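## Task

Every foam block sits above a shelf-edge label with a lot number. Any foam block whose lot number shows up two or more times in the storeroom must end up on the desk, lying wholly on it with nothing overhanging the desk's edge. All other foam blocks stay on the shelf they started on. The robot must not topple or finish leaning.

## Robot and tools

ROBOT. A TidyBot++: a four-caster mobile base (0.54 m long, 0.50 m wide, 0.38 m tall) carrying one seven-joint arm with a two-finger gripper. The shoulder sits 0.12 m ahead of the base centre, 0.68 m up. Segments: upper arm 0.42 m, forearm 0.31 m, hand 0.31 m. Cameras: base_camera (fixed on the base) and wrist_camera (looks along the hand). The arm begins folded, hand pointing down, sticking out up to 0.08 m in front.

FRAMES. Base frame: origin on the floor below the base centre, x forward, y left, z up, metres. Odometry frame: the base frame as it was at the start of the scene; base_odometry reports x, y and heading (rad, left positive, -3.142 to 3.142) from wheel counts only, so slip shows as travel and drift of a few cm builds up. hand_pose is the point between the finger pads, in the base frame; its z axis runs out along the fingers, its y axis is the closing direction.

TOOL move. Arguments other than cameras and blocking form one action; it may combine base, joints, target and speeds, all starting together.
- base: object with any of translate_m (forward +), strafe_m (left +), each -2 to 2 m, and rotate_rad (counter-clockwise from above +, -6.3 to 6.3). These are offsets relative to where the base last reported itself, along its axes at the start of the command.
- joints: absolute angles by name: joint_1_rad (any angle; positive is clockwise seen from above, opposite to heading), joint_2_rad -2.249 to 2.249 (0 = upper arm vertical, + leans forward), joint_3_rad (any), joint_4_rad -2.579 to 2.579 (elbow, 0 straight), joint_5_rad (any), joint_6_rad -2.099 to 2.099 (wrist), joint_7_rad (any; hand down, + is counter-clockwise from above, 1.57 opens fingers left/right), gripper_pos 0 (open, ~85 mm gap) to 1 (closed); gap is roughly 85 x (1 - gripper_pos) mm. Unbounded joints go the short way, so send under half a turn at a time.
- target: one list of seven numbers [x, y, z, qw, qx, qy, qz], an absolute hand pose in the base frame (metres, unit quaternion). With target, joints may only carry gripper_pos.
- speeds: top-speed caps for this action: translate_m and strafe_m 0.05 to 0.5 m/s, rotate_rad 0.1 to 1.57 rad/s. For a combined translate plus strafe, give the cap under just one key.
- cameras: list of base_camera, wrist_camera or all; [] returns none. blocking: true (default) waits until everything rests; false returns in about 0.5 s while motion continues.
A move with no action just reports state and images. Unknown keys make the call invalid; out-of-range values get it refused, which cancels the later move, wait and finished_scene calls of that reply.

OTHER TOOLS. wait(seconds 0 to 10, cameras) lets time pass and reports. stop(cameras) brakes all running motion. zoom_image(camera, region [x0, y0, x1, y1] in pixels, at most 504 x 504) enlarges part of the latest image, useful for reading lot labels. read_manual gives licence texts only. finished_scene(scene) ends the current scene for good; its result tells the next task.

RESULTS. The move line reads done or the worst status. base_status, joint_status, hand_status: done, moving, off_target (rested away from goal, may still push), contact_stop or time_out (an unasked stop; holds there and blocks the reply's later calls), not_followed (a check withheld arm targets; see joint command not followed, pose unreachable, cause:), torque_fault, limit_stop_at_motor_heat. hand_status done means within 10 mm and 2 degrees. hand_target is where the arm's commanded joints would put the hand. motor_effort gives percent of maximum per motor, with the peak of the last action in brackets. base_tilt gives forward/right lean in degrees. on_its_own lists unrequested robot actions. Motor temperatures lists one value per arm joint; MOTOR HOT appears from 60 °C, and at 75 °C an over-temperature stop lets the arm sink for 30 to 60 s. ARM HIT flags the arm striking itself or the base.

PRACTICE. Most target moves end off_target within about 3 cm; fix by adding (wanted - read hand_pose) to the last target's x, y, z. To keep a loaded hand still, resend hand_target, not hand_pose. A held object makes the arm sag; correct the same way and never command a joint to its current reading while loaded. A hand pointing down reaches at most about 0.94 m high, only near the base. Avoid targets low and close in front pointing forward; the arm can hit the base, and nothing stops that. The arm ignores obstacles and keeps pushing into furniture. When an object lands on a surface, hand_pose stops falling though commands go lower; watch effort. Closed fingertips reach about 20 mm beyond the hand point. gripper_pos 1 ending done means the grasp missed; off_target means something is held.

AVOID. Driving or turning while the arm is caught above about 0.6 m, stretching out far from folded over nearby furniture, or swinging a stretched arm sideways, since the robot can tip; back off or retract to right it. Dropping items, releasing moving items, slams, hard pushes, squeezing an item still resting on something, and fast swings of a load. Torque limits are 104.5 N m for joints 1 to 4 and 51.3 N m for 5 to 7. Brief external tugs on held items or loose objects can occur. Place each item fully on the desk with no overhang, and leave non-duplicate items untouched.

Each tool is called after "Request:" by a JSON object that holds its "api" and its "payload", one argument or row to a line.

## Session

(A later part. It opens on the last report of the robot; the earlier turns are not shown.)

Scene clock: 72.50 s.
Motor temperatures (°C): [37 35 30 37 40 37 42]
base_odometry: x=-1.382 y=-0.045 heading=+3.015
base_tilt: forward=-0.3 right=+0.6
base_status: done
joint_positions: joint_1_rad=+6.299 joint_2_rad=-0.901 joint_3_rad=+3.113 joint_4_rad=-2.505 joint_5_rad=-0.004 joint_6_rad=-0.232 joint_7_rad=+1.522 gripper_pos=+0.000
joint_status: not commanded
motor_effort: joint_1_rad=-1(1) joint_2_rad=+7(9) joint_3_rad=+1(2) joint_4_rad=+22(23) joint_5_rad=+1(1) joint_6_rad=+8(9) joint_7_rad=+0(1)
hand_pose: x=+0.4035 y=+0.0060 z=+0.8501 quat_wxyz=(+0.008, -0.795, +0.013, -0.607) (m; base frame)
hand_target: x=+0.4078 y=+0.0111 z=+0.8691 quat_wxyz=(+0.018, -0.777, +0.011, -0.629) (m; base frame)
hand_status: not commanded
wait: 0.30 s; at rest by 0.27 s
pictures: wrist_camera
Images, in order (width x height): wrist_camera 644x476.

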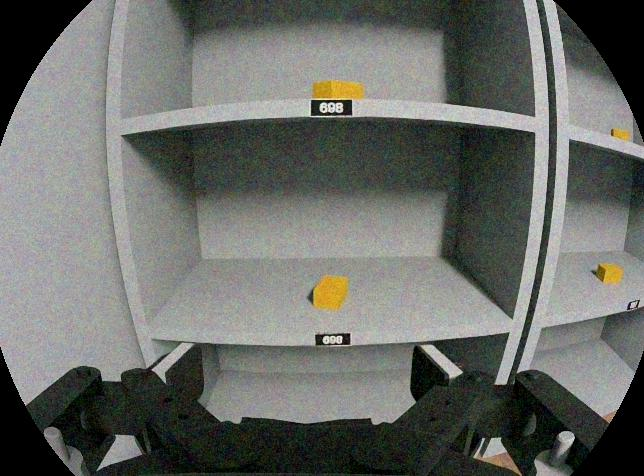

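Request:
{"api": "zoom_image", "payload": {
  "camera": "wrist_camera",
  "region": [312, 96, 352, 120]
}}

Request:
{"api": "zoom_image", "payload": {
  "camera": "wrist_camera",
  "region": [312, 328, 352, 352]
}}

Request:
{"api": "zoom_image", "payload": {
  "camera": "wrist_camera",
  "region": [296, 70, 380, 130]
}}

Request:
{"api": "zoom_image", "payload": {
  "camera": "wrist_camera",
  "region": [290, 260, 374, 320]
}}

Scaled by 12.600.

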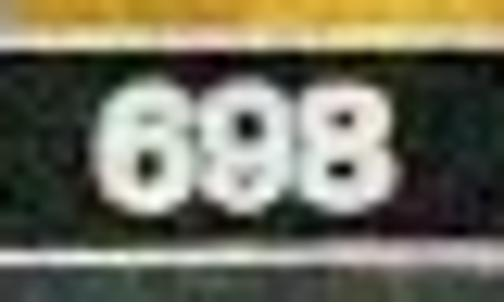

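Scaled by 12.600.

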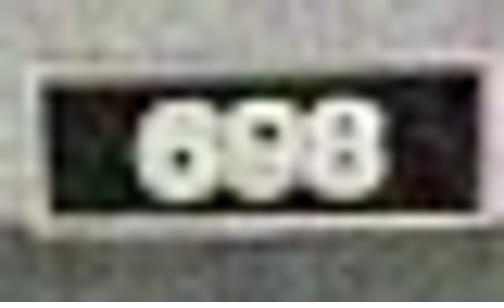

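Scaled by 6.000.

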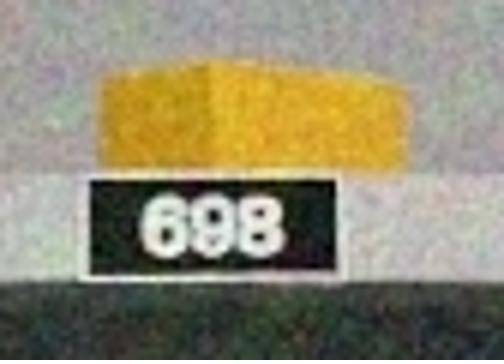

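Scaled by 6.000.

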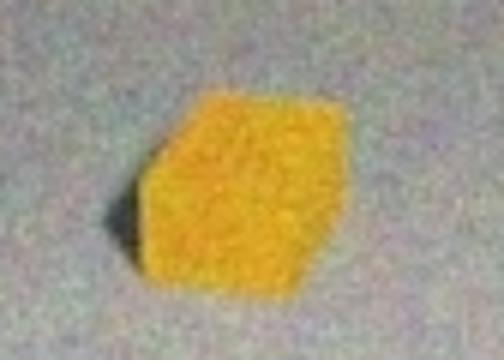

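Request:
{"api": "move", "payload": {
  "base": {"translate_m": 0.34, "strafe_m": 0.105},
  "joints": {"joint_1_rad": 6.513, "joint_2_rad": -0.61, "joint_4_rad": -2.448, "joint_6_rad": -0.366, "joint_7_rad": 1.59},
  "cameras": ["wrist_camera", "base_camera"]
}}

Request:
{"api": "zoom_image", "payload": {
  "camera": "wrist_camera",
  "region": [250, 120, 400, 230]
}}

Scene clock: 78.67 s.
Motor temperatures (°C): [37 35 30 37 40 37 42]
move: done
base_odometry: x=-1.732 y=-0.107 heading=+3.016
base_tilt: forward=-0.3 right=+0.6
base_status: done
joint_positions: joint_1_rad=+6.495 joint_2_rad=-0.614 joint_3_rad=+3.113 joint_4_rad=-2.461 joint_5_rad=-0.004 joint_6_rad=-0.317 joint_7_rad=+1.548 gripper_pos=+0.000
joint_status: all done
motor_effort: joint_1_rad=+0(2) joint_2_rad=+1(10) joint_3_rad=+1(2) joint_4_rad=+20(23) joint_5_rad=+1(1) joint_6_rad=+7(10) joint_7_rad=+0(1)
hand_pose: x=+0.4317 y=-0.0564 z=+0.7653 quat_wxyz=(-0.044, -0.878, +0.091, -0.467) (m; base frame)
hand_target: x=+0.4259 y=-0.0610 z=+0.7592 quat_wxyz=(-0.056, -0.888, +0.081, -0.448) (m; base frame)
hand_status: not commanded
pictures: base_camera, wrist_camera
Images, in order (width x height): base_camera 644x364, wrist_camera 644x476.

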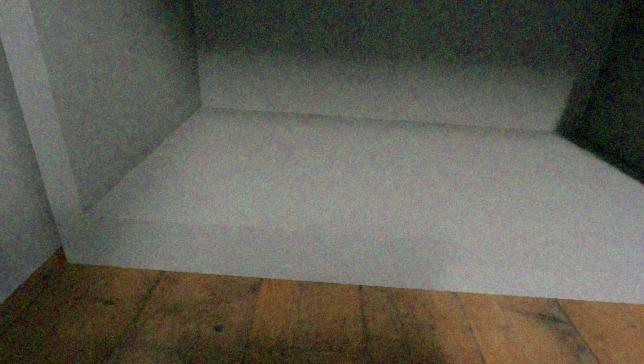

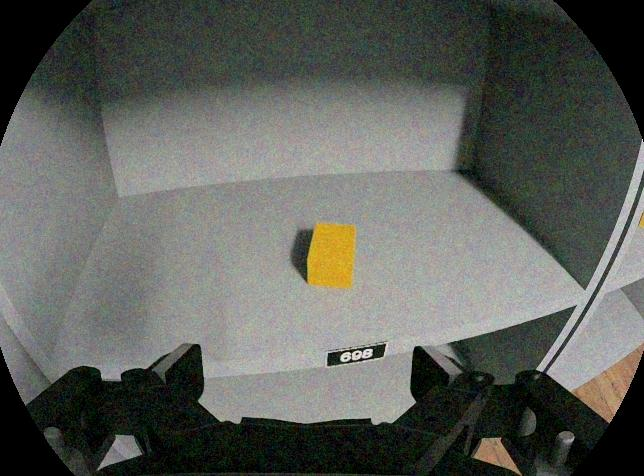

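Scaled by 3.360.

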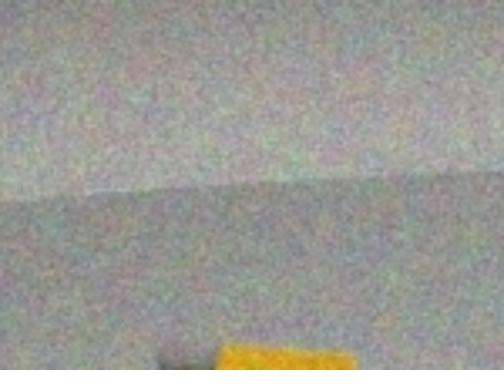

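Request:
{"api": "move", "payload": {
  "joints": {"joint_1_rad": 6.548, "joint_2_rad": 0.418, "joint_4_rad": -1.974, "joint_6_rad": 0.19},
  "cameras": ["wrist_camera"]
}}

Scene clock: 81.80 s.
Motor temperatures (°C): [37 35 30 37 40 37 42]
move: done
base_odometry: x=-1.732 y=-0.107 heading=+3.016
base_tilt: forward=-0.3 right=+0.6
base_status: not commanded
joint_positions: joint_1_rad=+6.528 joint_2_rad=+0.395 joint_3_rad=+3.113 joint_4_rad=-1.992 joint_5_rad=-0.004 joint_6_rad=+0.132 joint_7_rad=+1.548 gripper_pos=+0.000
joint_status: all done
motor_effort: joint_1_rad=-1(2) joint_2_rad=-29(31) joint_3_rad=+0(1) joint_4_rad=+16(22) joint_5_rad=+1(1) joint_6_rad=+7(9) joint_7_rad=+0(1)
hand_pose: x=+0.7228 y=-0.1327 z=+0.6445 quat_wxyz=(-0.036, -0.896, +0.113, -0.427) (m; base frame)
hand_target: x=+0.7373 y=-0.1488 z=+0.6528 quat_wxyz=(-0.052, -0.886, +0.102, -0.450) (m; base frame)
hand_status: not commanded
pictures: wrist_camera
Images, in order (width x height): wrist_camera 644x476.

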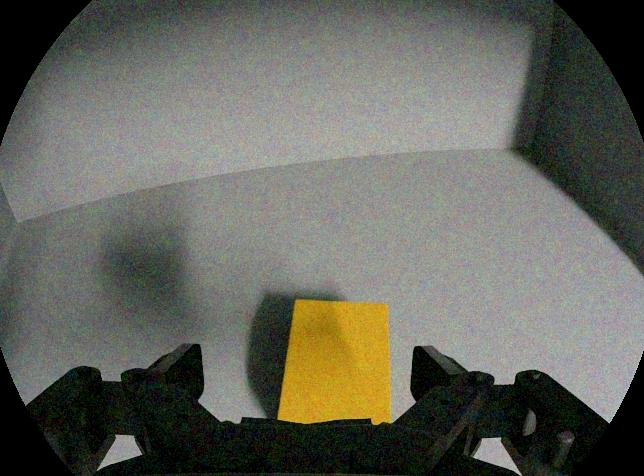

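Request:
{"api": "move", "payload": {
  "joints": {"joint_1_rad": 6.574, "joint_2_rad": 0.51},
  "cameras": ["wrist_camera"]
}}

Scene clock: 83.53 s.
Motor temperatures (°C): [37 35 30 37 40 37 42]
move: done
base_odometry: x=-1.732 y=-0.107 heading=+3.016
base_tilt: forward=-0.3 right=+0.6
base_status: not commanded
joint_positions: joint_1_rad=+6.558 joint_2_rad=+0.493 joint_3_rad=+3.113 joint_4_rad=-1.988 joint_5_rad=-0.004 joint_6_rad=+0.139 joint_7_rad=+1.548 gripper_pos=+0.000
joint_status: all done
motor_effort: joint_1_rad=-1(2) joint_2_rad=-31(34) joint_3_rad=-1(1) joint_4_rad=+14(16) joint_5_rad=+1(1) joint_6_rad=+6(7) joint_7_rad=+0(1)
hand_pose: x=+0.7157 y=-0.1494 z=+0.5877 quat_wxyz=(-0.037, -0.912, +0.130, -0.388) (m; base frame)
hand_target: x=+0.7281 y=-0.1633 z=+0.5945 quat_wxyz=(-0.052, -0.904, +0.117, -0.408) (m; base frame)
hand_status: not commanded
pictures: wrist_camera
Images, in order (width x height): wrist_camera 644x476.

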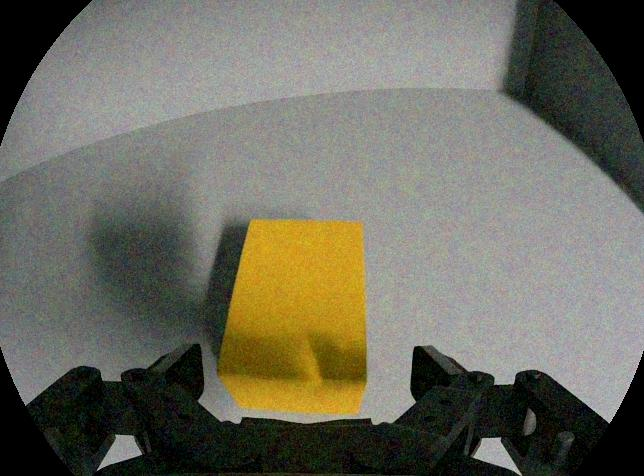

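Request:
{"api": "move", "payload": {
  "joints": {"gripper_pos": 0.3},
  "cameras": []
}}

Request:
{"api": "move", "payload": {
  "joints": {"gripper_pos": 0.58},
  "cameras": ["wrist_camera"]
}}

Scene clock: 84.50 s.
Motor temperatures (°C): [37 35 30 37 40 37 42]
move: done
base_odometry: x=-1.732 y=-0.107 heading=+3.016
base_tilt: forward=-0.3 right=+0.6
base_status: not commanded
joint_positions: joint_1_rad=+6.558 joint_2_rad=+0.493 joint_3_rad=+3.113 joint_4_rad=-1.988 joint_5_rad=-0.004 joint_6_rad=+0.139 joint_7_rad=+1.548 gripper_pos=+0.300
joint_status: all done
motor_effort: joint_1_rad=+0(1) joint_2_rad=-31(32) joint_3_rad=+0(1) joint_4_rad=+15(16) joint_5_rad=+1(1) joint_6_rad=+6(7) joint_7_rad=+0(0)
hand_pose: x=+0.7157 y=-0.1494 z=+0.5877 quat_wxyz=(-0.037, -0.912, +0.130, -0.388) (m; base frame)
hand_target: x=+0.7281 y=-0.1633 z=+0.5945 quat_wxyz=(-0.052, -0.904, +0.117, -0.408) (m; base frame)
hand_status: not commanded
pictures: none
No camera images: "cameras" was empty.

Scene clock: 85.17 s.
Motor temperatures (°C): [37 35 30 37 40 37 42]
move: off_target
base_odometry: x=-1.732 y=-0.107 heading=+3.016
base_tilt: forward=-0.3 right=+0.6
base_status: not commanded
joint_positions: joint_1_rad=+6.558 joint_2_rad=+0.492 joint_3_rad=+3.113 joint_4_rad=-1.986 joint_5_rad=-0.004 joint_6_rad=+0.142 joint_7_rad=+1.548 gripper_pos=+0.463
joint_status: gripper_pos off_target (ended at +0.463, target +0.580)
motor_effort: joint_1_rad=+0(1) joint_2_rad=-31(31) joint_3_rad=+0(1) joint_4_rad=+14(15) joint_5_rad=+1(1) joint_6_rad=+6(7) joint_7_rad=+0(0)
hand_pose: x=+0.7170 y=-0.1498 z=+0.5895 quat_wxyz=(-0.038, -0.911, +0.130, -0.390) (m; base frame)
hand_target: x=+0.7281 y=-0.1633 z=+0.5945 quat_wxyz=(-0.052, -0.904, +0.117, -0.408) (m; base frame)
hand_status: not commanded
pictures: wrist_camera
Images, in order (width x height): wrist_camera 644x476.

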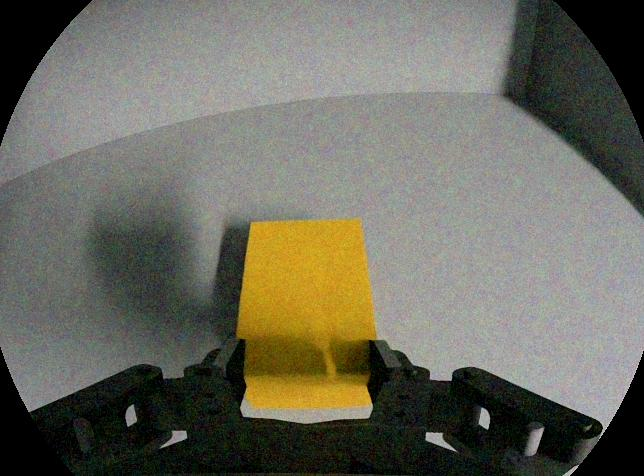

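Request:
{"api": "move", "payload": {
  "joints": {"joint_2_rad": 0.4},
  "cameras": []
}}

Request:
{"api": "move", "payload": {
  "base": {"translate_m": -1.055, "strafe_m": -0.538},
  "joints": {"joint_2_rad": 0.143, "joint_4_rad": -2.3, "joint_6_rad": 0.2},
  "blocking": false,
  "cameras": ["wrist_camera"]
}}

Request:
{"api": "wait", "payload": {
  "seconds": 0.7,
  "cameras": ["wrist_camera"]
}}

Scene clock: 87.17 s.
Motor temperatures (°C): [37 35 30 37 40 37 42]
move: done
base_odometry: x=-1.732 y=-0.107 heading=+3.016
base_tilt: forward=-0.3 right=+0.6
base_status: not commanded
joint_positions: joint_1_rad=+6.558 joint_2_rad=+0.392 joint_3_rad=+3.113 joint_4_rad=-1.984 joint_5_rad=-0.004 joint_6_rad=+0.143 joint_7_rad=+1.548 gripper_pos=+0.463
joint_status: all done
motor_effort: joint_1_rad=-1(1) joint_2_rad=-29(35) joint_3_rad=+0(1) joint_4_rad=+16(17) joint_5_rad=+1(1) joint_6_rad=+7(8) joint_7_rad=+0(1)
hand_pose: x=+0.7238 y=-0.1517 z=+0.6526 quat_wxyz=(-0.044, -0.890, +0.126, -0.436) (m; base frame)
hand_target: x=+0.7337 y=-0.1650 z=+0.6642 quat_wxyz=(-0.060, -0.880, +0.113, -0.457) (m; base frame)
hand_status: not commanded
pictures: none
No camera images: "cameras" was empty.

Scene clock: 87.67 s.
Motor temperatures (°C): [37 35 30 37 40 37 42]
move: moving
base_odometry: x=-1.672 y=-0.085 heading=+3.017
base_tilt: forward=-0.3 right=+0.6
base_status: translate_m moving; strafe_m moving
joint_positions: joint_1_rad=+6.559 joint_2_rad=+0.319 joint_3_rad=+3.113 joint_4_rad=-2.068 joint_5_rad=-0.004 joint_6_rad=+0.143 joint_7_rad=+1.548 gripper_pos=+0.463
joint_status: joint_2_rad moving; joint_4_rad moving; joint_6_rad moving
motor_effort: joint_1_rad=+1(2) joint_2_rad=-29(33) joint_3_rad=+1(1) joint_4_rad=+14(16) joint_5_rad=+1(1) joint_6_rad=+6(8) joint_7_rad=+0(0)
hand_pose: x=+0.6914 y=-0.1439 z=+0.6582 quat_wxyz=(-0.044, -0.892, +0.126, -0.432) (m; base frame)
hand_target: x=+0.6832 y=-0.1508 z=+0.6671 quat_wxyz=(-0.059, -0.886, +0.113, -0.446) (m; base frame)
hand_status: not commanded
pictures: wrist_camera
Images, in order (width x height): wrist_camera 644x476.

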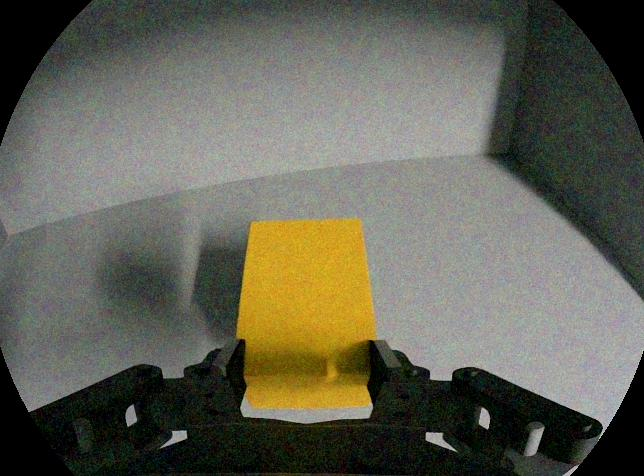

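Scene clock: 88.37 s.
Motor temperatures (°C): [37 35 30 37 40 37 42]
earlier move: moving
base_odometry: x=-1.399 y=+0.014 heading=+3.016
base_tilt: forward=-0.4 right=+0.6
base_status: translate_m moving; strafe_m moving
joint_positions: joint_1_rad=+6.559 joint_2_rad=+0.151 joint_3_rad=+3.113 joint_4_rad=-2.271 joint_5_rad=-0.004 joint_6_rad=+0.145 joint_7_rad=+1.548 gripper_pos=+0.463
joint_status: joint_2_rad moving; joint_4_rad moving; joint_6_rad moving
motor_effort: joint_1_rad=-1(2) joint_2_rad=-20(33) joint_3_rad=+0(1) joint_4_rad=+16(16) joint_5_rad=+1(1) joint_6_rad=+7(8) joint_7_rad=+0(1)
hand_pose: x=+0.6108 y=-0.1231 z=+0.6593 quat_wxyz=(-0.044, -0.899, +0.126, -0.417) (m; base frame)
hand_target: x=+0.6074 y=-0.1299 z=+0.6638 quat_wxyz=(-0.059, -0.894, +0.112, -0.430) (m; base frame)
hand_status: not commanded
wait: 0.70 s; no rest
pictures: wrist_camera
Images, in order (width x height): wrist_camera 644x476.

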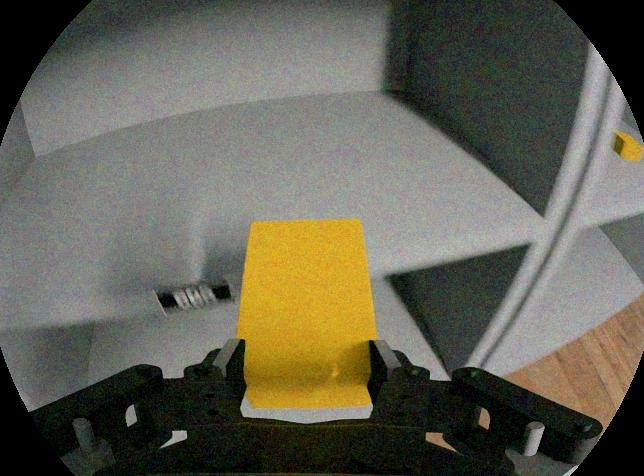

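Request:
{"api": "move", "payload": {
  "joints": {"joint_1_rad": 8.2, "joint_2_rad": -0.497, "joint_4_rad": -1.97, "joint_6_rad": -0.547},
  "cameras": ["wrist_camera", "base_camera"]
}}

Scene clock: 91.30 s.
Motor temperatures (°C): [37 35 30 37 40 37 42]
move: done
base_odometry: x=-0.618 y=+0.295 heading=+3.016
base_tilt: forward=-0.4 right=+0.6
base_status: done
joint_positions: joint_1_rad=+8.181 joint_2_rad=-0.484 joint_3_rad=+3.114 joint_4_rad=-1.986 joint_5_rad=-0.004 joint_6_rad=-0.497 joint_7_rad=+1.548 gripper_pos=+0.463
joint_status: all done
motor_effort: joint_1_rad=-1(4) joint_2_rad=-4(22) joint_3_rad=+1(2) joint_4_rad=+23(23) joint_5_rad=+1(1) joint_6_rad=+8(9) joint_7_rad=+0(1)
hand_pose: x=+0.0046 y=-0.3841 z=+0.9464 quat_wxyz=(-0.434, -0.492, +0.682, -0.322) (m; base frame)
hand_target: x=+0.0008 y=-0.3742 z=+0.9469 quat_wxyz=(-0.436, -0.504, +0.680, -0.304) (m; base frame)
hand_status: not commanded
pictures: base_camera, wrist_camera
Images, in order (width x height): base_camera 644x364, wrist_camera 644x476.

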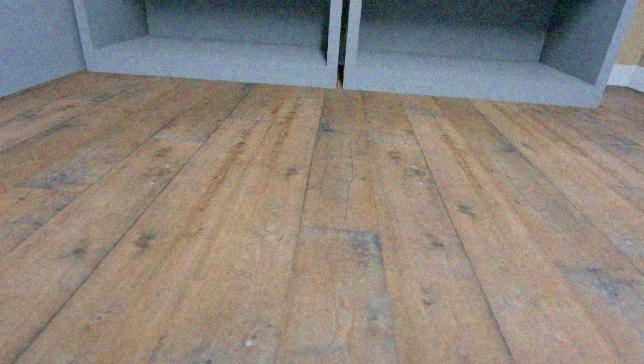

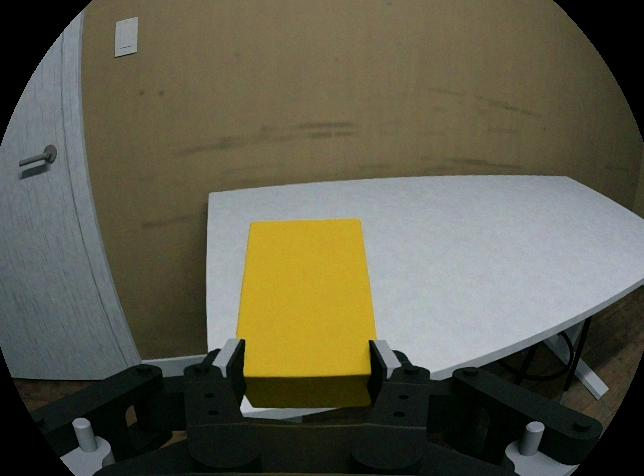

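Request:
{"api": "move", "payload": {
  "base": {"translate_m": -0.25, "strafe_m": -0.06},
  "joints": {"joint_2_rad": 0.3, "joint_4_rad": -1.495, "joint_6_rad": -0.59},
  "cameras": ["wrist_camera"]
}}

Scene clock: 94.67 s.
Motor temperatures (°C): [37 35 30 37 40 37 42]
move: done
base_odometry: x=-0.363 y=+0.324 heading=+3.017
base_tilt: forward=-0.4 right=+0.6
base_status: done
joint_positions: joint_1_rad=+8.188 joint_2_rad=+0.279 joint_3_rad=+3.114 joint_4_rad=-1.513 joint_5_rad=-0.004 joint_6_rad=-0.541 joint_7_rad=+1.548 gripper_pos=+0.463
joint_status: all done
motor_effort: joint_1_rad=-1(2) joint_2_rad=-30(31) joint_3_rad=+0(2) joint_4_rad=+22(23) joint_5_rad=+1(1) joint_6_rad=+7(9) joint_7_rad=+0(1)
hand_pose: x=-0.0758 y=-0.6175 z=+0.8030 quat_wxyz=(-0.312, -0.532, +0.750, -0.240) (m; base frame)
hand_target: x=-0.0815 y=-0.6122 z=+0.7877 quat_wxyz=(-0.298, -0.550, +0.749, -0.218) (m; base frame)
hand_status: not commanded
pictures: wrist_camera
Images, in order (width x height): wrist_camera 644x476.

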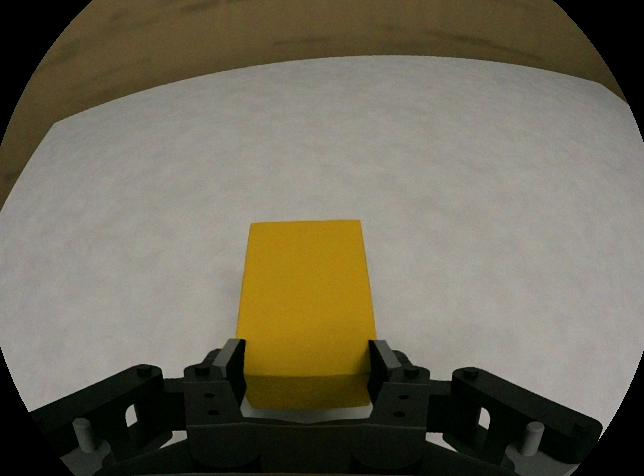

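Request:
{"api": "move", "payload": {
  "joints": {"joint_2_rad": 0.328},
  "cameras": []
}}

Request:
{"api": "move", "payload": {
  "joints": {"joint_2_rad": 0.342},
  "cameras": ["wrist_camera"]
}}

Scene clock: 95.63 s.
Motor temperatures (°C): [37 35 30 37 40 37 42]
move: done
base_odometry: x=-0.363 y=+0.324 heading=+3.017
base_tilt: forward=-0.4 right=+0.6
base_status: not commanded
joint_positions: joint_1_rad=+8.188 joint_2_rad=+0.305 joint_3_rad=+3.114 joint_4_rad=-1.509 joint_5_rad=-0.004 joint_6_rad=-0.543 joint_7_rad=+1.548 gripper_pos=+0.463
joint_status: all done
motor_effort: joint_1_rad=+0(1) joint_2_rad=-30(32) joint_3_rad=+0(1) joint_4_rad=+21(22) joint_5_rad=+1(1) joint_6_rad=+7(7) joint_7_rad=+0(1)
hand_pose: x=-0.0770 y=-0.6208 z=+0.7875 quat_wxyz=(-0.303, -0.535, +0.754, -0.234) (m; base frame)
hand_target: x=-0.0824 y=-0.6147 z=+0.7696 quat_wxyz=(-0.287, -0.552, +0.754, -0.211) (m; base frame)
hand_status: not commanded
pictures: none
No camera images: "cameras" was empty.

Scene clock: 96.23 s.
Motor temperatures (°C): [37 35 30 37 40 37 42]
move: done
base_odometry: x=-0.363 y=+0.324 heading=+3.017
base_tilt: forward=-0.4 right=+0.6
base_status: not commanded
joint_positions: joint_1_rad=+8.188 joint_2_rad=+0.316 joint_3_rad=+3.114 joint_4_rad=-1.509 joint_5_rad=-0.004 joint_6_rad=-0.543 joint_7_rad=+1.548 gripper_pos=+0.463
joint_status: all done
motor_effort: joint_1_rad=-1(1) joint_2_rad=-31(32) joint_3_rad=+0(0) joint_4_rad=+21(22) joint_5_rad=+1(1) joint_6_rad=+7(7) joint_7_rad=+0(0)
hand_pose: x=-0.0774 y=-0.6219 z=+0.7802 quat_wxyz=(-0.299, -0.536, +0.755, -0.231) (m; base frame)
hand_target: x=-0.0828 y=-0.6158 z=+0.7606 quat_wxyz=(-0.282, -0.554, +0.756, -0.207) (m; base frame)
hand_status: not commanded
pictures: wrist_camera
Images, in order (width x height): wrist_camera 644x476.

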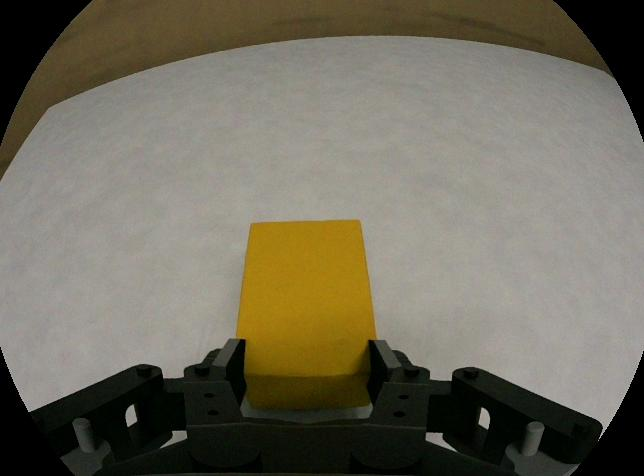

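Request:
{"api": "move", "payload": {
  "joints": {"joint_2_rad": 0.351},
  "cameras": []
}}

Scene clock: 96.90 s.
Motor temperatures (°C): [37 35 30 37 40 37 42]
move: done
base_odometry: x=-0.363 y=+0.324 heading=+3.017
base_tilt: forward=-0.4 right=+0.6
base_status: not commanded
joint_positions: joint_1_rad=+8.188 joint_2_rad=+0.320 joint_3_rad=+3.114 joint_4_rad=-1.509 joint_5_rad=-0.004 joint_6_rad=-0.543 joint_7_rad=+1.548 gripper_pos=+0.463
joint_status: all done
motor_effort: joint_1_rad=+0(1) joint_2_rad=-30(31) joint_3_rad=+0(0) joint_4_rad=+20(21) joint_5_rad=+1(1) joint_6_rad=+6(7) joint_7_rad=+0(0)
hand_pose: x=-0.0775 y=-0.6224 z=+0.7779 quat_wxyz=(-0.297, -0.536, +0.756, -0.230) (m; base frame)
hand_target: x=-0.0831 y=-0.6165 z=+0.7547 quat_wxyz=(-0.278, -0.555, +0.757, -0.205) (m; base frame)
hand_status: not commanded
pictures: none
No camera images: "cameras" was empty.

Request:
{"api": "move", "payload": {
  "joints": {"joint_2_rad": 0.338, "gripper_pos": 0.3},
  "cameras": []
}}

Request:
{"api": "move", "payload": {
  "joints": {"gripper_pos": 0.0},
  "cameras": ["wrist_camera"]
}}

Scene clock: 97.80 s.
Motor temperatures (°C): [37 35 30 37 40 37 42]
move: done
base_odometry: x=-0.363 y=+0.324 heading=+3.017
base_tilt: forward=-0.4 right=+0.6
base_status: not commanded
joint_positions: joint_1_rad=+8.188 joint_2_rad=+0.320 joint_3_rad=+3.114 joint_4_rad=-1.509 joint_5_rad=-0.004 joint_6_rad=-0.543 joint_7_rad=+1.548 gripper_pos=+0.300
joint_status: all done
motor_effort: joint_1_rad=-1(1) joint_2_rad=-31(32) joint_3_rad=+0(1) joint_4_rad=+20(21) joint_5_rad=+1(1) joint_6_rad=+6(7) joint_7_rad=+0(1)
hand_pose: x=-0.0775 y=-0.6224 z=+0.7778 quat_wxyz=(-0.297, -0.536, +0.756, -0.230) (m; base frame)
hand_target: x=-0.0827 y=-0.6155 z=+0.7632 quat_wxyz=(-0.283, -0.553, +0.755, -0.208) (m; base frame)
hand_status: not commanded
pictures: none
No camera images: "cameras" was empty.

Scene clock: 98.50 s.
Motor temperatures (°C): [37 35 30 37 40 37 42]
move: done
base_odometry: x=-0.363 y=+0.324 heading=+3.017
base_tilt: forward=-0.4 right=+0.6
base_status: not commanded
joint_positions: joint_1_rad=+8.188 joint_2_rad=+0.320 joint_3_rad=+3.114 joint_4_rad=-1.509 joint_5_rad=-0.004 joint_6_rad=-0.543 joint_7_rad=+1.548 gripper_pos=+0.000
joint_status: all done
motor_effort: joint_1_rad=+0(1) joint_2_rad=-31(31) joint_3_rad=+0(1) joint_4_rad=+20(21) joint_5_rad=+1(1) joint_6_rad=+6(7) joint_7_rad=+0(1)
hand_pose: x=-0.0775 y=-0.6224 z=+0.7778 quat_wxyz=(-0.297, -0.536, +0.756, -0.230) (m; base frame)
hand_target: x=-0.0827 y=-0.6155 z=+0.7632 quat_wxyz=(-0.283, -0.553, +0.755, -0.208) (m; base frame)
hand_status: not commanded
pictures: wrist_camera
Images, in order (width x height): wrist_camera 644x476.

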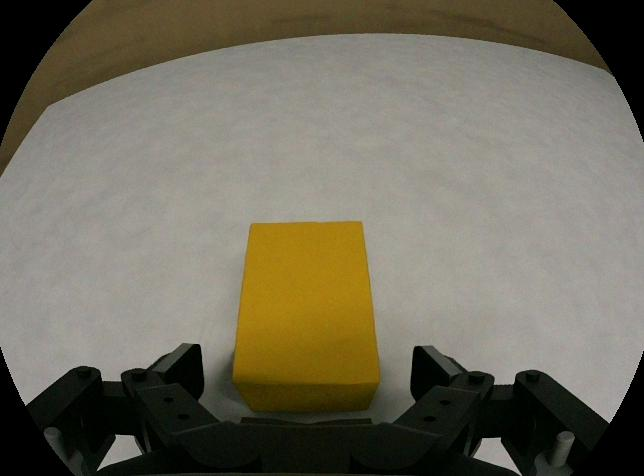

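Request:
{"api": "move", "payload": {
  "joints": {"joint_2_rad": -0.2, "joint_4_rad": -1.6, "joint_6_rad": -0.7},
  "blocking": false,
  "cameras": []
}}

Request:
{"api": "move", "payload": {
  "base": {"translate_m": 1.43, "strafe_m": 0.606},
  "joints": {"joint_1_rad": 6.56, "joint_2_rad": -0.6, "joint_4_rad": -1.5, "joint_6_rad": -1.2},
  "cameras": ["wrist_camera", "base_camera"]
}}

Scene clock: 101.47 s.
Motor temperatures (°C): [37 35 30 37 40 37 42]
move: moving
base_odometry: x=-0.363 y=+0.324 heading=+3.017
base_tilt: forward=-0.4 right=+0.6
base_status: not commanded
joint_positions: joint_1_rad=+8.188 joint_2_rad=+0.239 joint_3_rad=+3.114 joint_4_rad=-1.509 joint_5_rad=-0.004 joint_6_rad=-0.566 joint_7_rad=+1.548 gripper_pos=+0.000
joint_status: joint_2_rad moving; joint_4_rad moving; joint_6_rad moving
motor_effort: joint_1_rad=-1(1) joint_2_rad=-31(33) joint_3_rad=+0(1) joint_4_rad=+22(22) joint_5_rad=+1(1) joint_6_rad=+6(7) joint_7_rad=+0(0)
hand_pose: x=-0.0728 y=-0.6084 z=+0.8250 quat_wxyz=(-0.319, -0.530, +0.746, -0.245) (m; base frame)
hand_target: x=-0.0731 y=-0.5882 z=+0.8282 quat_wxyz=(-0.314, -0.545, +0.742, -0.229) (m; base frame)
hand_status: not commanded
pictures: none
No camera images: "cameras" was empty.

Scene clock: 105.87 s.
Motor temperatures (°C): [37 35 30 37 40 37 42]
move: done
base_odometry: x=-1.857 y=-0.100 heading=+3.018
base_tilt: forward=-0.3 right=+0.6
base_status: done
joint_positions: joint_1_rad=+6.579 joint_2_rad=-0.595 joint_3_rad=+3.115 joint_4_rad=-1.508 joint_5_rad=-0.004 joint_6_rad=-1.152 joint_7_rad=+1.548 gripper_pos=+0.000
joint_status: all done
motor_effort: joint_1_rad=-1(4) joint_2_rad=+2(31) joint_3_rad=+1(3) joint_4_rad=+18(22) joint_5_rad=+1(1) joint_6_rad=+8(9) joint_7_rad=+0(1)
hand_pose: x=+0.3973 y=-0.0691 z=+1.0746 quat_wxyz=(-0.068, -0.850, +0.123, -0.508) (m; base frame)
hand_target: x=+0.3896 y=-0.0607 z=+1.0670 quat_wxyz=(-0.072, -0.862, +0.097, -0.492) (m; base frame)
hand_status: not commanded
pictures: base_camera, wrist_camera
Images, in order (width x height): base_camera 644x364, wrist_camera 644x476.

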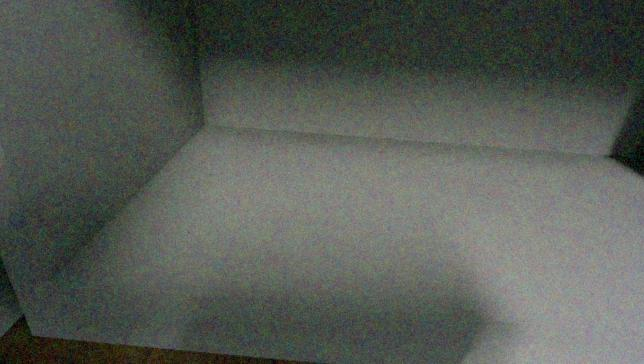

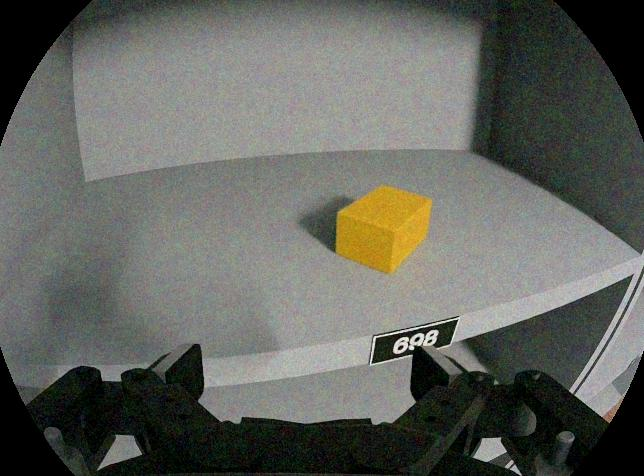

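Request:
{"api": "zoom_image", "payload": {
  "camera": "wrist_camera",
  "region": [325, 175, 445, 280]
}}

Scaled by 4.200.

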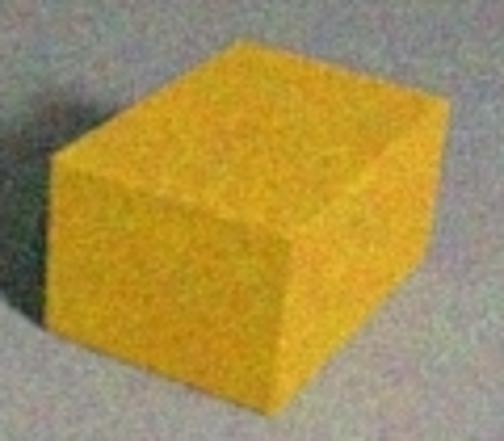

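Request:
{"api": "move", "payload": {
  "joints": {"joint_1_rad": 6.265, "joint_2_rad": 0.136, "joint_4_rad": -0.83, "joint_5_rad": 0.76, "joint_6_rad": -1.504, "joint_7_rad": 0.807},
  "cameras": ["wrist_camera"]
}}

Scene clock: 111.57 s.
Motor temperatures (°C): [37 35 30 37 40 37 42]
move: done
base_odometry: x=-1.857 y=-0.100 heading=+3.018
base_tilt: forward=-0.3 right=+0.6
base_status: not commanded
joint_positions: joint_1_rad=+6.284 joint_2_rad=+0.120 joint_3_rad=+3.115 joint_4_rad=-0.848 joint_5_rad=+0.692 joint_6_rad=-1.453 joint_7_rad=+0.852 gripper_pos=+0.000
joint_status: all done
motor_effort: joint_1_rad=+0(1) joint_2_rad=-20(23) joint_3_rad=+0(1) joint_4_rad=+17(19) joint_5_rad=+5(6) joint_6_rad=+6(9) joint_7_rad=+0(1)
hand_pose: x=+0.5981 y=-0.1850 z=+1.1018 quat_wxyz=(-0.185, -0.801, +0.376, -0.428) (m; base frame)
hand_target: x=+0.5891 y=-0.1926 z=+1.1031 quat_wxyz=(-0.206, -0.787, +0.401, -0.421) (m; base frame)
hand_status: not commanded
pictures: wrist_camera
Images, in order (width x height): wrist_camera 644x476.

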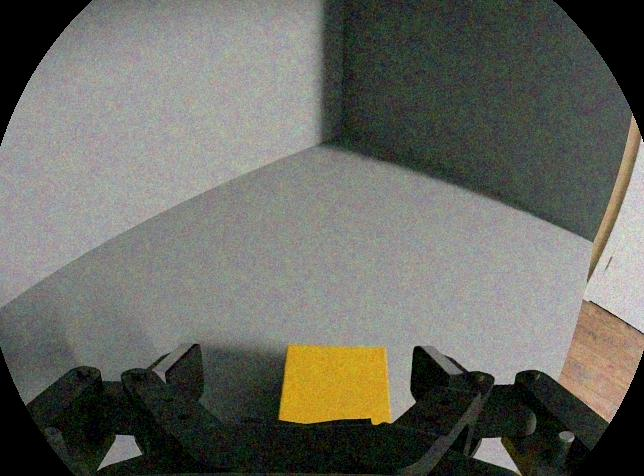

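Request:
{"api": "move", "payload": {
  "joints": {"joint_2_rad": 0.0315, "joint_4_rad": -1.03, "joint_5_rad": 0.77, "joint_6_rad": -1.335, "joint_7_rad": 0.785},
  "cameras": ["wrist_camera"]
}}

Scene clock: 115.67 s.
Motor temperatures (°C): [37 35 30 37 40 37 42]
move: done
base_odometry: x=-1.857 y=-0.100 heading=+3.018
base_tilt: forward=-0.3 right=+0.6
base_status: not commanded
joint_positions: joint_1_rad=+6.284 joint_2_rad=+0.038 joint_3_rad=+3.115 joint_4_rad=-1.000 joint_5_rad=+0.704 joint_6_rad=-1.388 joint_7_rad=+0.829 gripper_pos=+0.000
joint_status: all done
motor_effort: joint_1_rad=-1(1) joint_2_rad=-18(22) joint_3_rad=+0(1) joint_4_rad=+18(19) joint_5_rad=+6(7) joint_6_rad=+6(7) joint_7_rad=+0(1)
hand_pose: x=+0.5777 y=-0.1853 z=+1.0895 quat_wxyz=(-0.191, -0.802, +0.365, -0.432) (m; base frame)
hand_target: x=+0.5853 y=-0.1881 z=+1.1010 quat_wxyz=(-0.203, -0.787, +0.360, -0.459) (m; base frame)
hand_status: not commanded
pictures: wrist_camera
Images, in order (width x height): wrist_camera 644x476.

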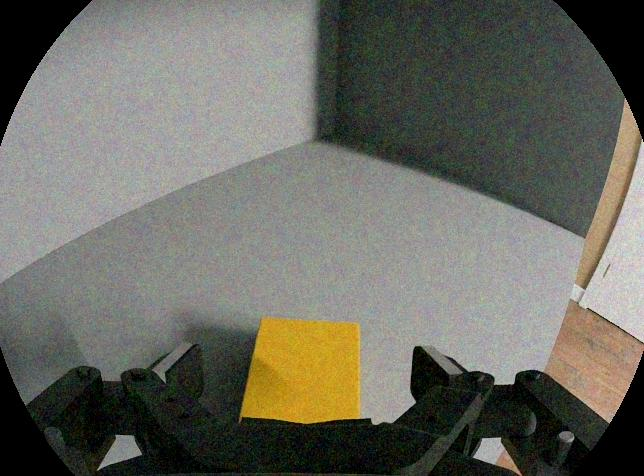

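Request:
{"api": "move", "payload": {
  "joints": {"joint_2_rad": 0.003, "joint_4_rad": -1.147, "joint_5_rad": 0.786, "joint_6_rad": -1.267, "joint_7_rad": 0.731},
  "cameras": []
}}

Request:
{"api": "move", "payload": {
  "joints": {"joint_2_rad": -0.025, "joint_4_rad": -1.26, "joint_5_rad": 0.802, "joint_6_rad": -1.2, "joint_7_rad": 0.676},
  "cameras": ["wrist_camera"]
}}

Scene clock: 117.93 s.
Motor temperatures (°C): [37 35 30 37 40 37 42]
move: done
base_odometry: x=-1.857 y=-0.100 heading=+3.018
base_tilt: forward=-0.3 right=+0.6
base_status: not commanded
joint_positions: joint_1_rad=+6.284 joint_2_rad=+0.013 joint_3_rad=+3.115 joint_4_rad=-1.119 joint_5_rad=+0.720 joint_6_rad=-1.323 joint_7_rad=+0.775 gripper_pos=+0.000
joint_status: all done
motor_effort: joint_1_rad=+0(1) joint_2_rad=-19(19) joint_3_rad=+0(0) joint_4_rad=+18(20) joint_5_rad=+6(7) joint_6_rad=+5(6) joint_7_rad=+0(1)
hand_pose: x=+0.5796 y=-0.1858 z=+1.0628 quat_wxyz=(-0.195, -0.804, +0.362, -0.429) (m; base frame)
hand_target: x=+0.5870 y=-0.1871 z=+1.0772 quat_wxyz=(-0.205, -0.788, +0.354, -0.460) (m; base frame)
hand_status: not commanded
pictures: none
No camera images: "cameras" was empty.

Scene clock: 118.90 s.
Motor temperatures (°C): [37 35 30 37 40 37 42]
move: done
base_odometry: x=-1.857 y=-0.100 heading=+3.018
base_tilt: forward=-0.3 right=+0.6
base_status: not commanded
joint_positions: joint_1_rad=+6.284 joint_2_rad=-0.015 joint_3_rad=+3.115 joint_4_rad=-1.232 joint_5_rad=+0.736 joint_6_rad=-1.256 joint_7_rad=+0.720 gripper_pos=+0.000
joint_status: all done
motor_effort: joint_1_rad=+0(1) joint_2_rad=-18(19) joint_3_rad=+0(0) joint_4_rad=+19(20) joint_5_rad=+6(7) joint_6_rad=+5(6) joint_7_rad=+0(1)
hand_pose: x=+0.5790 y=-0.1854 z=+1.0389 quat_wxyz=(-0.196, -0.805, +0.359, -0.430) (m; base frame)
hand_target: x=+0.5872 y=-0.1852 z=+1.0527 quat_wxyz=(-0.204, -0.790, +0.349, -0.461) (m; base frame)
hand_status: not commanded
pictures: wrist_camera
Images, in order (width x height): wrist_camera 644x476.

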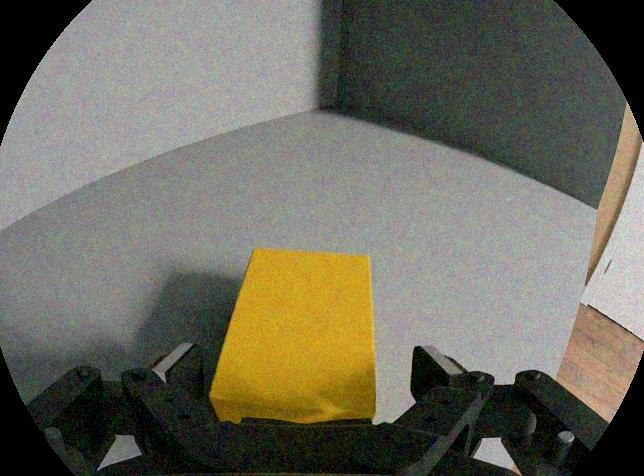

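Request:
{"api": "move", "payload": {
  "joints": {"gripper_pos": 0.3},
  "cameras": []
}}

Request:
{"api": "move", "payload": {
  "joints": {"gripper_pos": 0.58},
  "cameras": ["wrist_camera"]
}}

Scene clock: 119.77 s.
Motor temperatures (°C): [37 35 30 37 40 37 42]
move: done
base_odometry: x=-1.857 y=-0.100 heading=+3.018
base_tilt: forward=-0.3 right=+0.6
base_status: not commanded
joint_positions: joint_1_rad=+6.284 joint_2_rad=-0.015 joint_3_rad=+3.115 joint_4_rad=-1.232 joint_5_rad=+0.736 joint_6_rad=-1.254 joint_7_rad=+0.719 gripper_pos=+0.300
joint_status: all done
motor_effort: joint_1_rad=+0(1) joint_2_rad=-17(18) joint_3_rad=+0(0) joint_4_rad=+19(20) joint_5_rad=+6(6) joint_6_rad=+5(6) joint_7_rad=+0(0)
hand_pose: x=+0.5792 y=-0.1854 z=+1.0394 quat_wxyz=(-0.196, -0.804, +0.359, -0.431) (m; base frame)
hand_target: x=+0.5872 y=-0.1852 z=+1.0527 quat_wxyz=(-0.204, -0.790, +0.349, -0.461) (m; base frame)
hand_status: not commanded
pictures: none
No camera images: "cameras" was empty.

Scene clock: 120.43 s.
Motor temperatures (°C): [37 35 30 37 40 37 42]
move: off_target
base_odometry: x=-1.857 y=-0.100 heading=+3.018
base_tilt: forward=-0.3 right=+0.6
base_status: not commanded
joint_positions: joint_1_rad=+6.284 joint_2_rad=-0.017 joint_3_rad=+3.115 joint_4_rad=-1.232 joint_5_rad=+0.738 joint_6_rad=-1.253 joint_7_rad=+0.719 gripper_pos=+0.411
joint_status: gripper_pos off_target (ended at +0.411, target +0.580)
motor_effort: joint_1_rad=-1(1) joint_2_rad=-18(18) joint_3_rad=+0(0) joint_4_rad=+19(20) joint_5_rad=+6(7) joint_6_rad=+5(5) joint_7_rad=+0(1)
hand_pose: x=+0.5787 y=-0.1854 z=+1.0406 quat_wxyz=(-0.196, -0.804, +0.359, -0.432) (m; base frame)
hand_target: x=+0.5872 y=-0.1852 z=+1.0527 quat_wxyz=(-0.204, -0.790, +0.349, -0.461) (m; base frame)
hand_status: not commanded
pictures: wrist_camera
Images, in order (width x height): wrist_camera 644x476.

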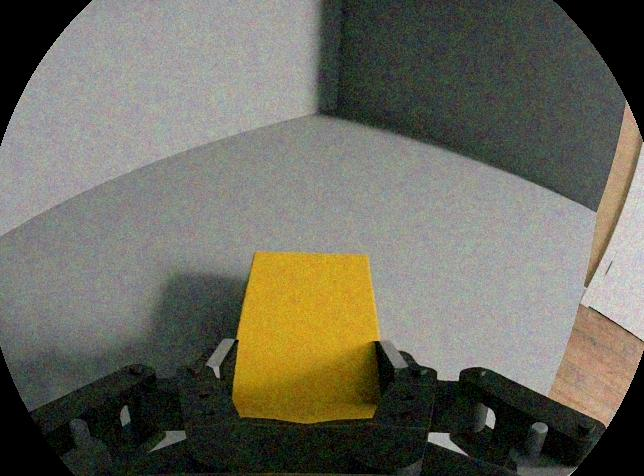

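Request:
{"api": "move", "payload": {
  "joints": {"joint_2_rad": 0.045, "joint_4_rad": -0.93, "joint_5_rad": 0.75, "joint_6_rad": -1.46, "joint_7_rad": 0.86},
  "cameras": ["wrist_camera"]
}}

Request:
{"api": "move", "payload": {
  "base": {"translate_m": -1.2, "strafe_m": -0.608},
  "blocking": false,
  "cameras": []
}}

Request:
{"api": "wait", "payload": {
  "seconds": 0.65,
  "cameras": ["wrist_camera"]
}}

Scene clock: 122.77 s.
Motor temperatures (°C): [37 35 30 37 40 37 42]
move: done
base_odometry: x=-1.857 y=-0.100 heading=+3.018
base_tilt: forward=-0.3 right=+0.6
base_status: not commanded
joint_positions: joint_1_rad=+6.284 joint_2_rad=+0.020 joint_3_rad=+3.115 joint_4_rad=-0.946 joint_5_rad=+0.738 joint_6_rad=-1.410 joint_7_rad=+0.816 gripper_pos=+0.411
joint_status: all done
motor_effort: joint_1_rad=+0(1) joint_2_rad=-18(19) joint_3_rad=+0(0) joint_4_rad=+17(20) joint_5_rad=+6(7) joint_6_rad=+6(7) joint_7_rad=-1(1)
hand_pose: x=+0.5615 y=-0.1940 z=+1.1224 quat_wxyz=(-0.192, -0.780, +0.382, -0.456) (m; base frame)
hand_target: x=+0.5628 y=-0.1895 z=+1.1101 quat_wxyz=(-0.211, -0.797, +0.368, -0.430) (m; base frame)
hand_status: not commanded
pictures: wrist_camera
Images, in order (width x height): wrist_camera 644x476.

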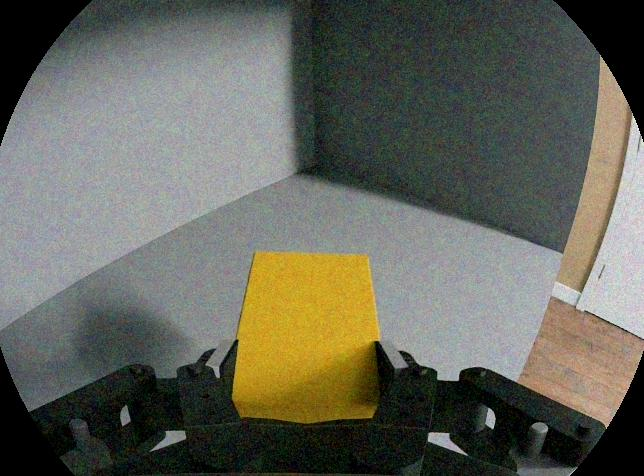

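Scene clock: 123.27 s.
Motor temperatures (°C): [37 35 30 37 40 37 42]
move: moving
base_odometry: x=-1.797 y=-0.079 heading=+3.018
base_tilt: forward=-0.3 right=+0.6
base_status: translate_m moving; strafe_m moving
joint_positions: joint_1_rad=+6.279 joint_2_rad=+0.034 joint_3_rad=+3.115 joint_4_rad=-0.945 joint_5_rad=+0.738 joint_6_rad=-1.413 joint_7_rad=+0.817 gripper_pos=+0.411
joint_status: not commanded
motor_effort: joint_1_rad=+0(1) joint_2_rad=-15(21) joint_3_rad=+1(2) joint_4_rad=+16(19) joint_5_rad=+6(6) joint_6_rad=+6(7) joint_7_rad=+0(1)
hand_pose: x=+0.5677 y=-0.1920 z=+1.1161 quat_wxyz=(-0.194, -0.784, +0.380, -0.450) (m; base frame)
hand_target: x=+0.5628 y=-0.1895 z=+1.1101 quat_wxyz=(-0.211, -0.797, +0.368, -0.430) (m; base frame)
hand_status: not commanded
pictures: none
No camera images: "cameras" was empty.

Scene clock: 123.93 s.
Motor temperatures (°C): [37 35 30 37 40 37 42]
earlier move: moving
base_odometry: x=-1.561 y=+0.007 heading=+3.017
base_tilt: forward=-0.3 right=+0.6
base_status: translate_m moving; strafe_m moving
joint_positions: joint_1_rad=+6.277 joint_2_rad=+0.038 joint_3_rad=+3.115 joint_4_rad=-0.944 joint_5_rad=+0.738 joint_6_rad=-1.413 joint_7_rad=+0.817 gripper_pos=+0.411
joint_status: not commanded
motor_effort: joint_1_rad=+0(1) joint_2_rad=-20(22) joint_3_rad=+1(2) joint_4_rad=+17(19) joint_5_rad=+6(6) joint_6_rad=+6(7) joint_7_rad=+0(1)
hand_pose: x=+0.5700 y=-0.1909 z=+1.1141 quat_wxyz=(-0.195, -0.786, +0.378, -0.449) (m; base frame)
hand_target: x=+0.5628 y=-0.1895 z=+1.1101 quat_wxyz=(-0.211, -0.797, +0.368, -0.430) (m; base frame)
hand_status: not commanded
wait: 0.67 s; no rest
pictures: wrist_camera
Images, in order (width x height): wrist_camera 644x476.

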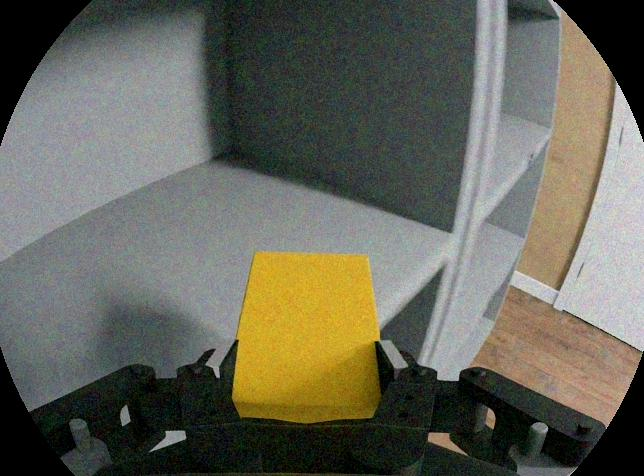

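Request:
{"api": "move", "payload": {
  "joints": {"joint_1_rad": 8.20, "joint_2_rad": -0.497, "joint_4_rad": -1.97, "joint_5_rad": -0.06, "joint_6_rad": -0.547, "joint_7_rad": 1.59},
  "cameras": ["wrist_camera", "base_camera"]
}}

Scene clock: 128.73 s.
Motor temperatures (°C): [37 35 30 37 40 37 42]
move: done
base_odometry: x=-0.591 y=+0.355 heading=+3.018
base_tilt: forward=-0.4 right=+0.6
base_status: done
joint_positions: joint_1_rad=+8.181 joint_2_rad=-0.481 joint_3_rad=+3.115 joint_4_rad=-1.939 joint_5_rad=+0.012 joint_6_rad=-0.606 joint_7_rad=+1.545 gripper_pos=+0.411
joint_status: all done
motor_effort: joint_1_rad=-1(2) joint_2_rad=-5(18) joint_3_rad=+1(1) joint_4_rad=+22(23) joint_5_rad=+1(7) joint_6_rad=+8(9) joint_7_rad=+0(1)
hand_pose: x=+0.0044 y=-0.3745 z=+0.9425 quat_wxyz=(-0.416, -0.504, +0.695, -0.300) (m; base frame)
hand_target: x=+0.0093 y=-0.3770 z=+0.9471 quat_wxyz=(-0.422, -0.494, +0.688, -0.324) (m; base frame)
hand_status: not commanded
pictures: base_camera, wrist_camera
Images, in order (width x height): base_camera 644x364, wrist_camera 644x476.

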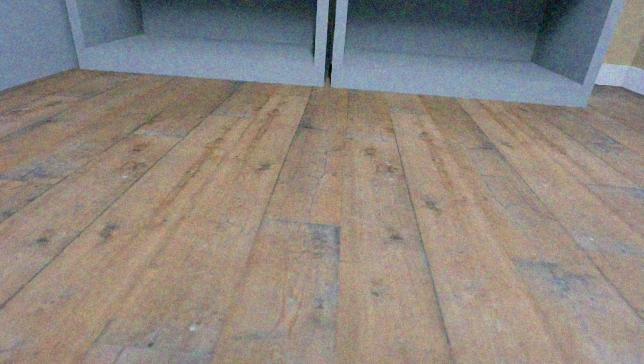

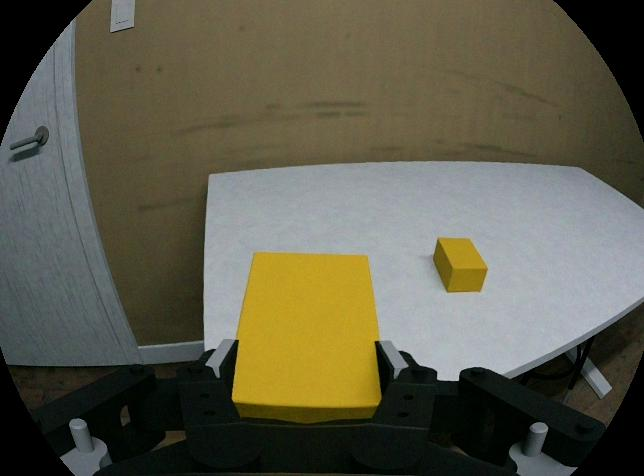

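Request:
{"api": "move", "payload": {
  "joints": {"joint_2_rad": 0.245, "joint_4_rad": -1.72, "joint_6_rad": -0.12},
  "cameras": ["wrist_camera"]
}}

Request:
{"api": "move", "payload": {
  "joints": {"joint_2_rad": 0.262},
  "cameras": ["wrist_camera"]
}}

Scene clock: 131.17 s.
Motor temperatures (°C): [37 35 30 37 40 37 42]
move: done
base_odometry: x=-0.591 y=+0.355 heading=+3.018
base_tilt: forward=-0.4 right=+0.6
base_status: not commanded
joint_positions: joint_1_rad=+8.181 joint_2_rad=+0.226 joint_3_rad=+3.115 joint_4_rad=-1.737 joint_5_rad=+0.009 joint_6_rad=-0.179 joint_7_rad=+1.547 gripper_pos=+0.411
joint_status: all done
motor_effort: joint_1_rad=+0(1) joint_2_rad=-28(30) joint_3_rad=+0(1) joint_4_rad=+20(23) joint_5_rad=+1(1) joint_6_rad=+8(10) joint_7_rad=+0(1)
hand_pose: x=-0.0725 y=-0.6172 z=+0.8035 quat_wxyz=(-0.383, -0.514, +0.712, -0.289) (m; base frame)
hand_target: x=-0.0858 y=-0.6306 z=+0.8164 quat_wxyz=(-0.399, -0.492, +0.710, -0.309) (m; base frame)
hand_status: not commanded
pictures: wrist_camera
Images, in order (width x height): wrist_camera 644x476.

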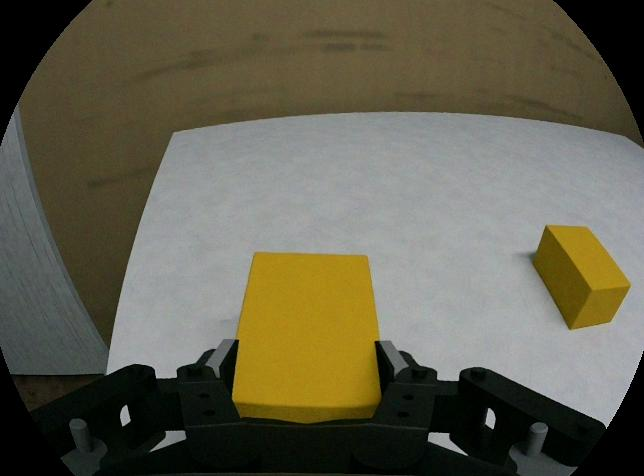

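Scene clock: 131.77 s.
Motor temperatures (°C): [37 35 30 37 40 37 42]
move: done
base_odometry: x=-0.591 y=+0.355 heading=+3.018
base_tilt: forward=-0.4 right=+0.6
base_status: not commanded
joint_positions: joint_1_rad=+8.181 joint_2_rad=+0.237 joint_3_rad=+3.115 joint_4_rad=-1.736 joint_5_rad=+0.009 joint_6_rad=-0.177 joint_7_rad=+1.547 gripper_pos=+0.411
joint_status: all done
motor_effort: joint_1_rad=+0(1) joint_2_rad=-28(29) joint_3_rad=+0(0) joint_4_rad=+20(21) joint_5_rad=+1(1) joint_6_rad=+8(8) joint_7_rad=+0(0)
hand_pose: x=-0.0732 y=-0.6193 z=+0.7978 quat_wxyz=(-0.380, -0.515, +0.713, -0.287) (m; base frame)
hand_target: x=-0.0865 y=-0.6327 z=+0.8051 quat_wxyz=(-0.393, -0.494, +0.713, -0.304) (m; base frame)
hand_status: not commanded
pictures: wrist_camera
Images, in order (width x height): wrist_camera 644x476.

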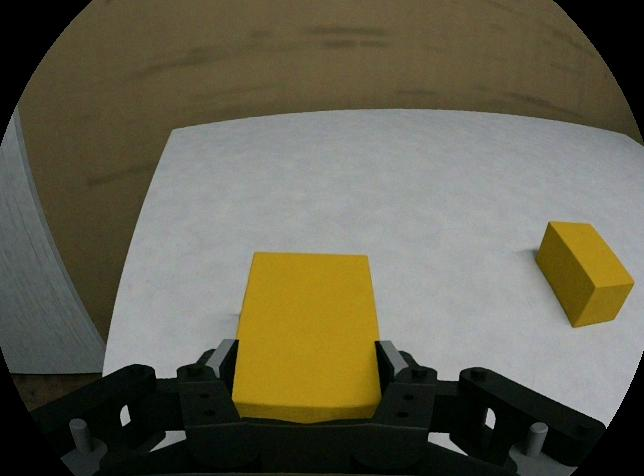

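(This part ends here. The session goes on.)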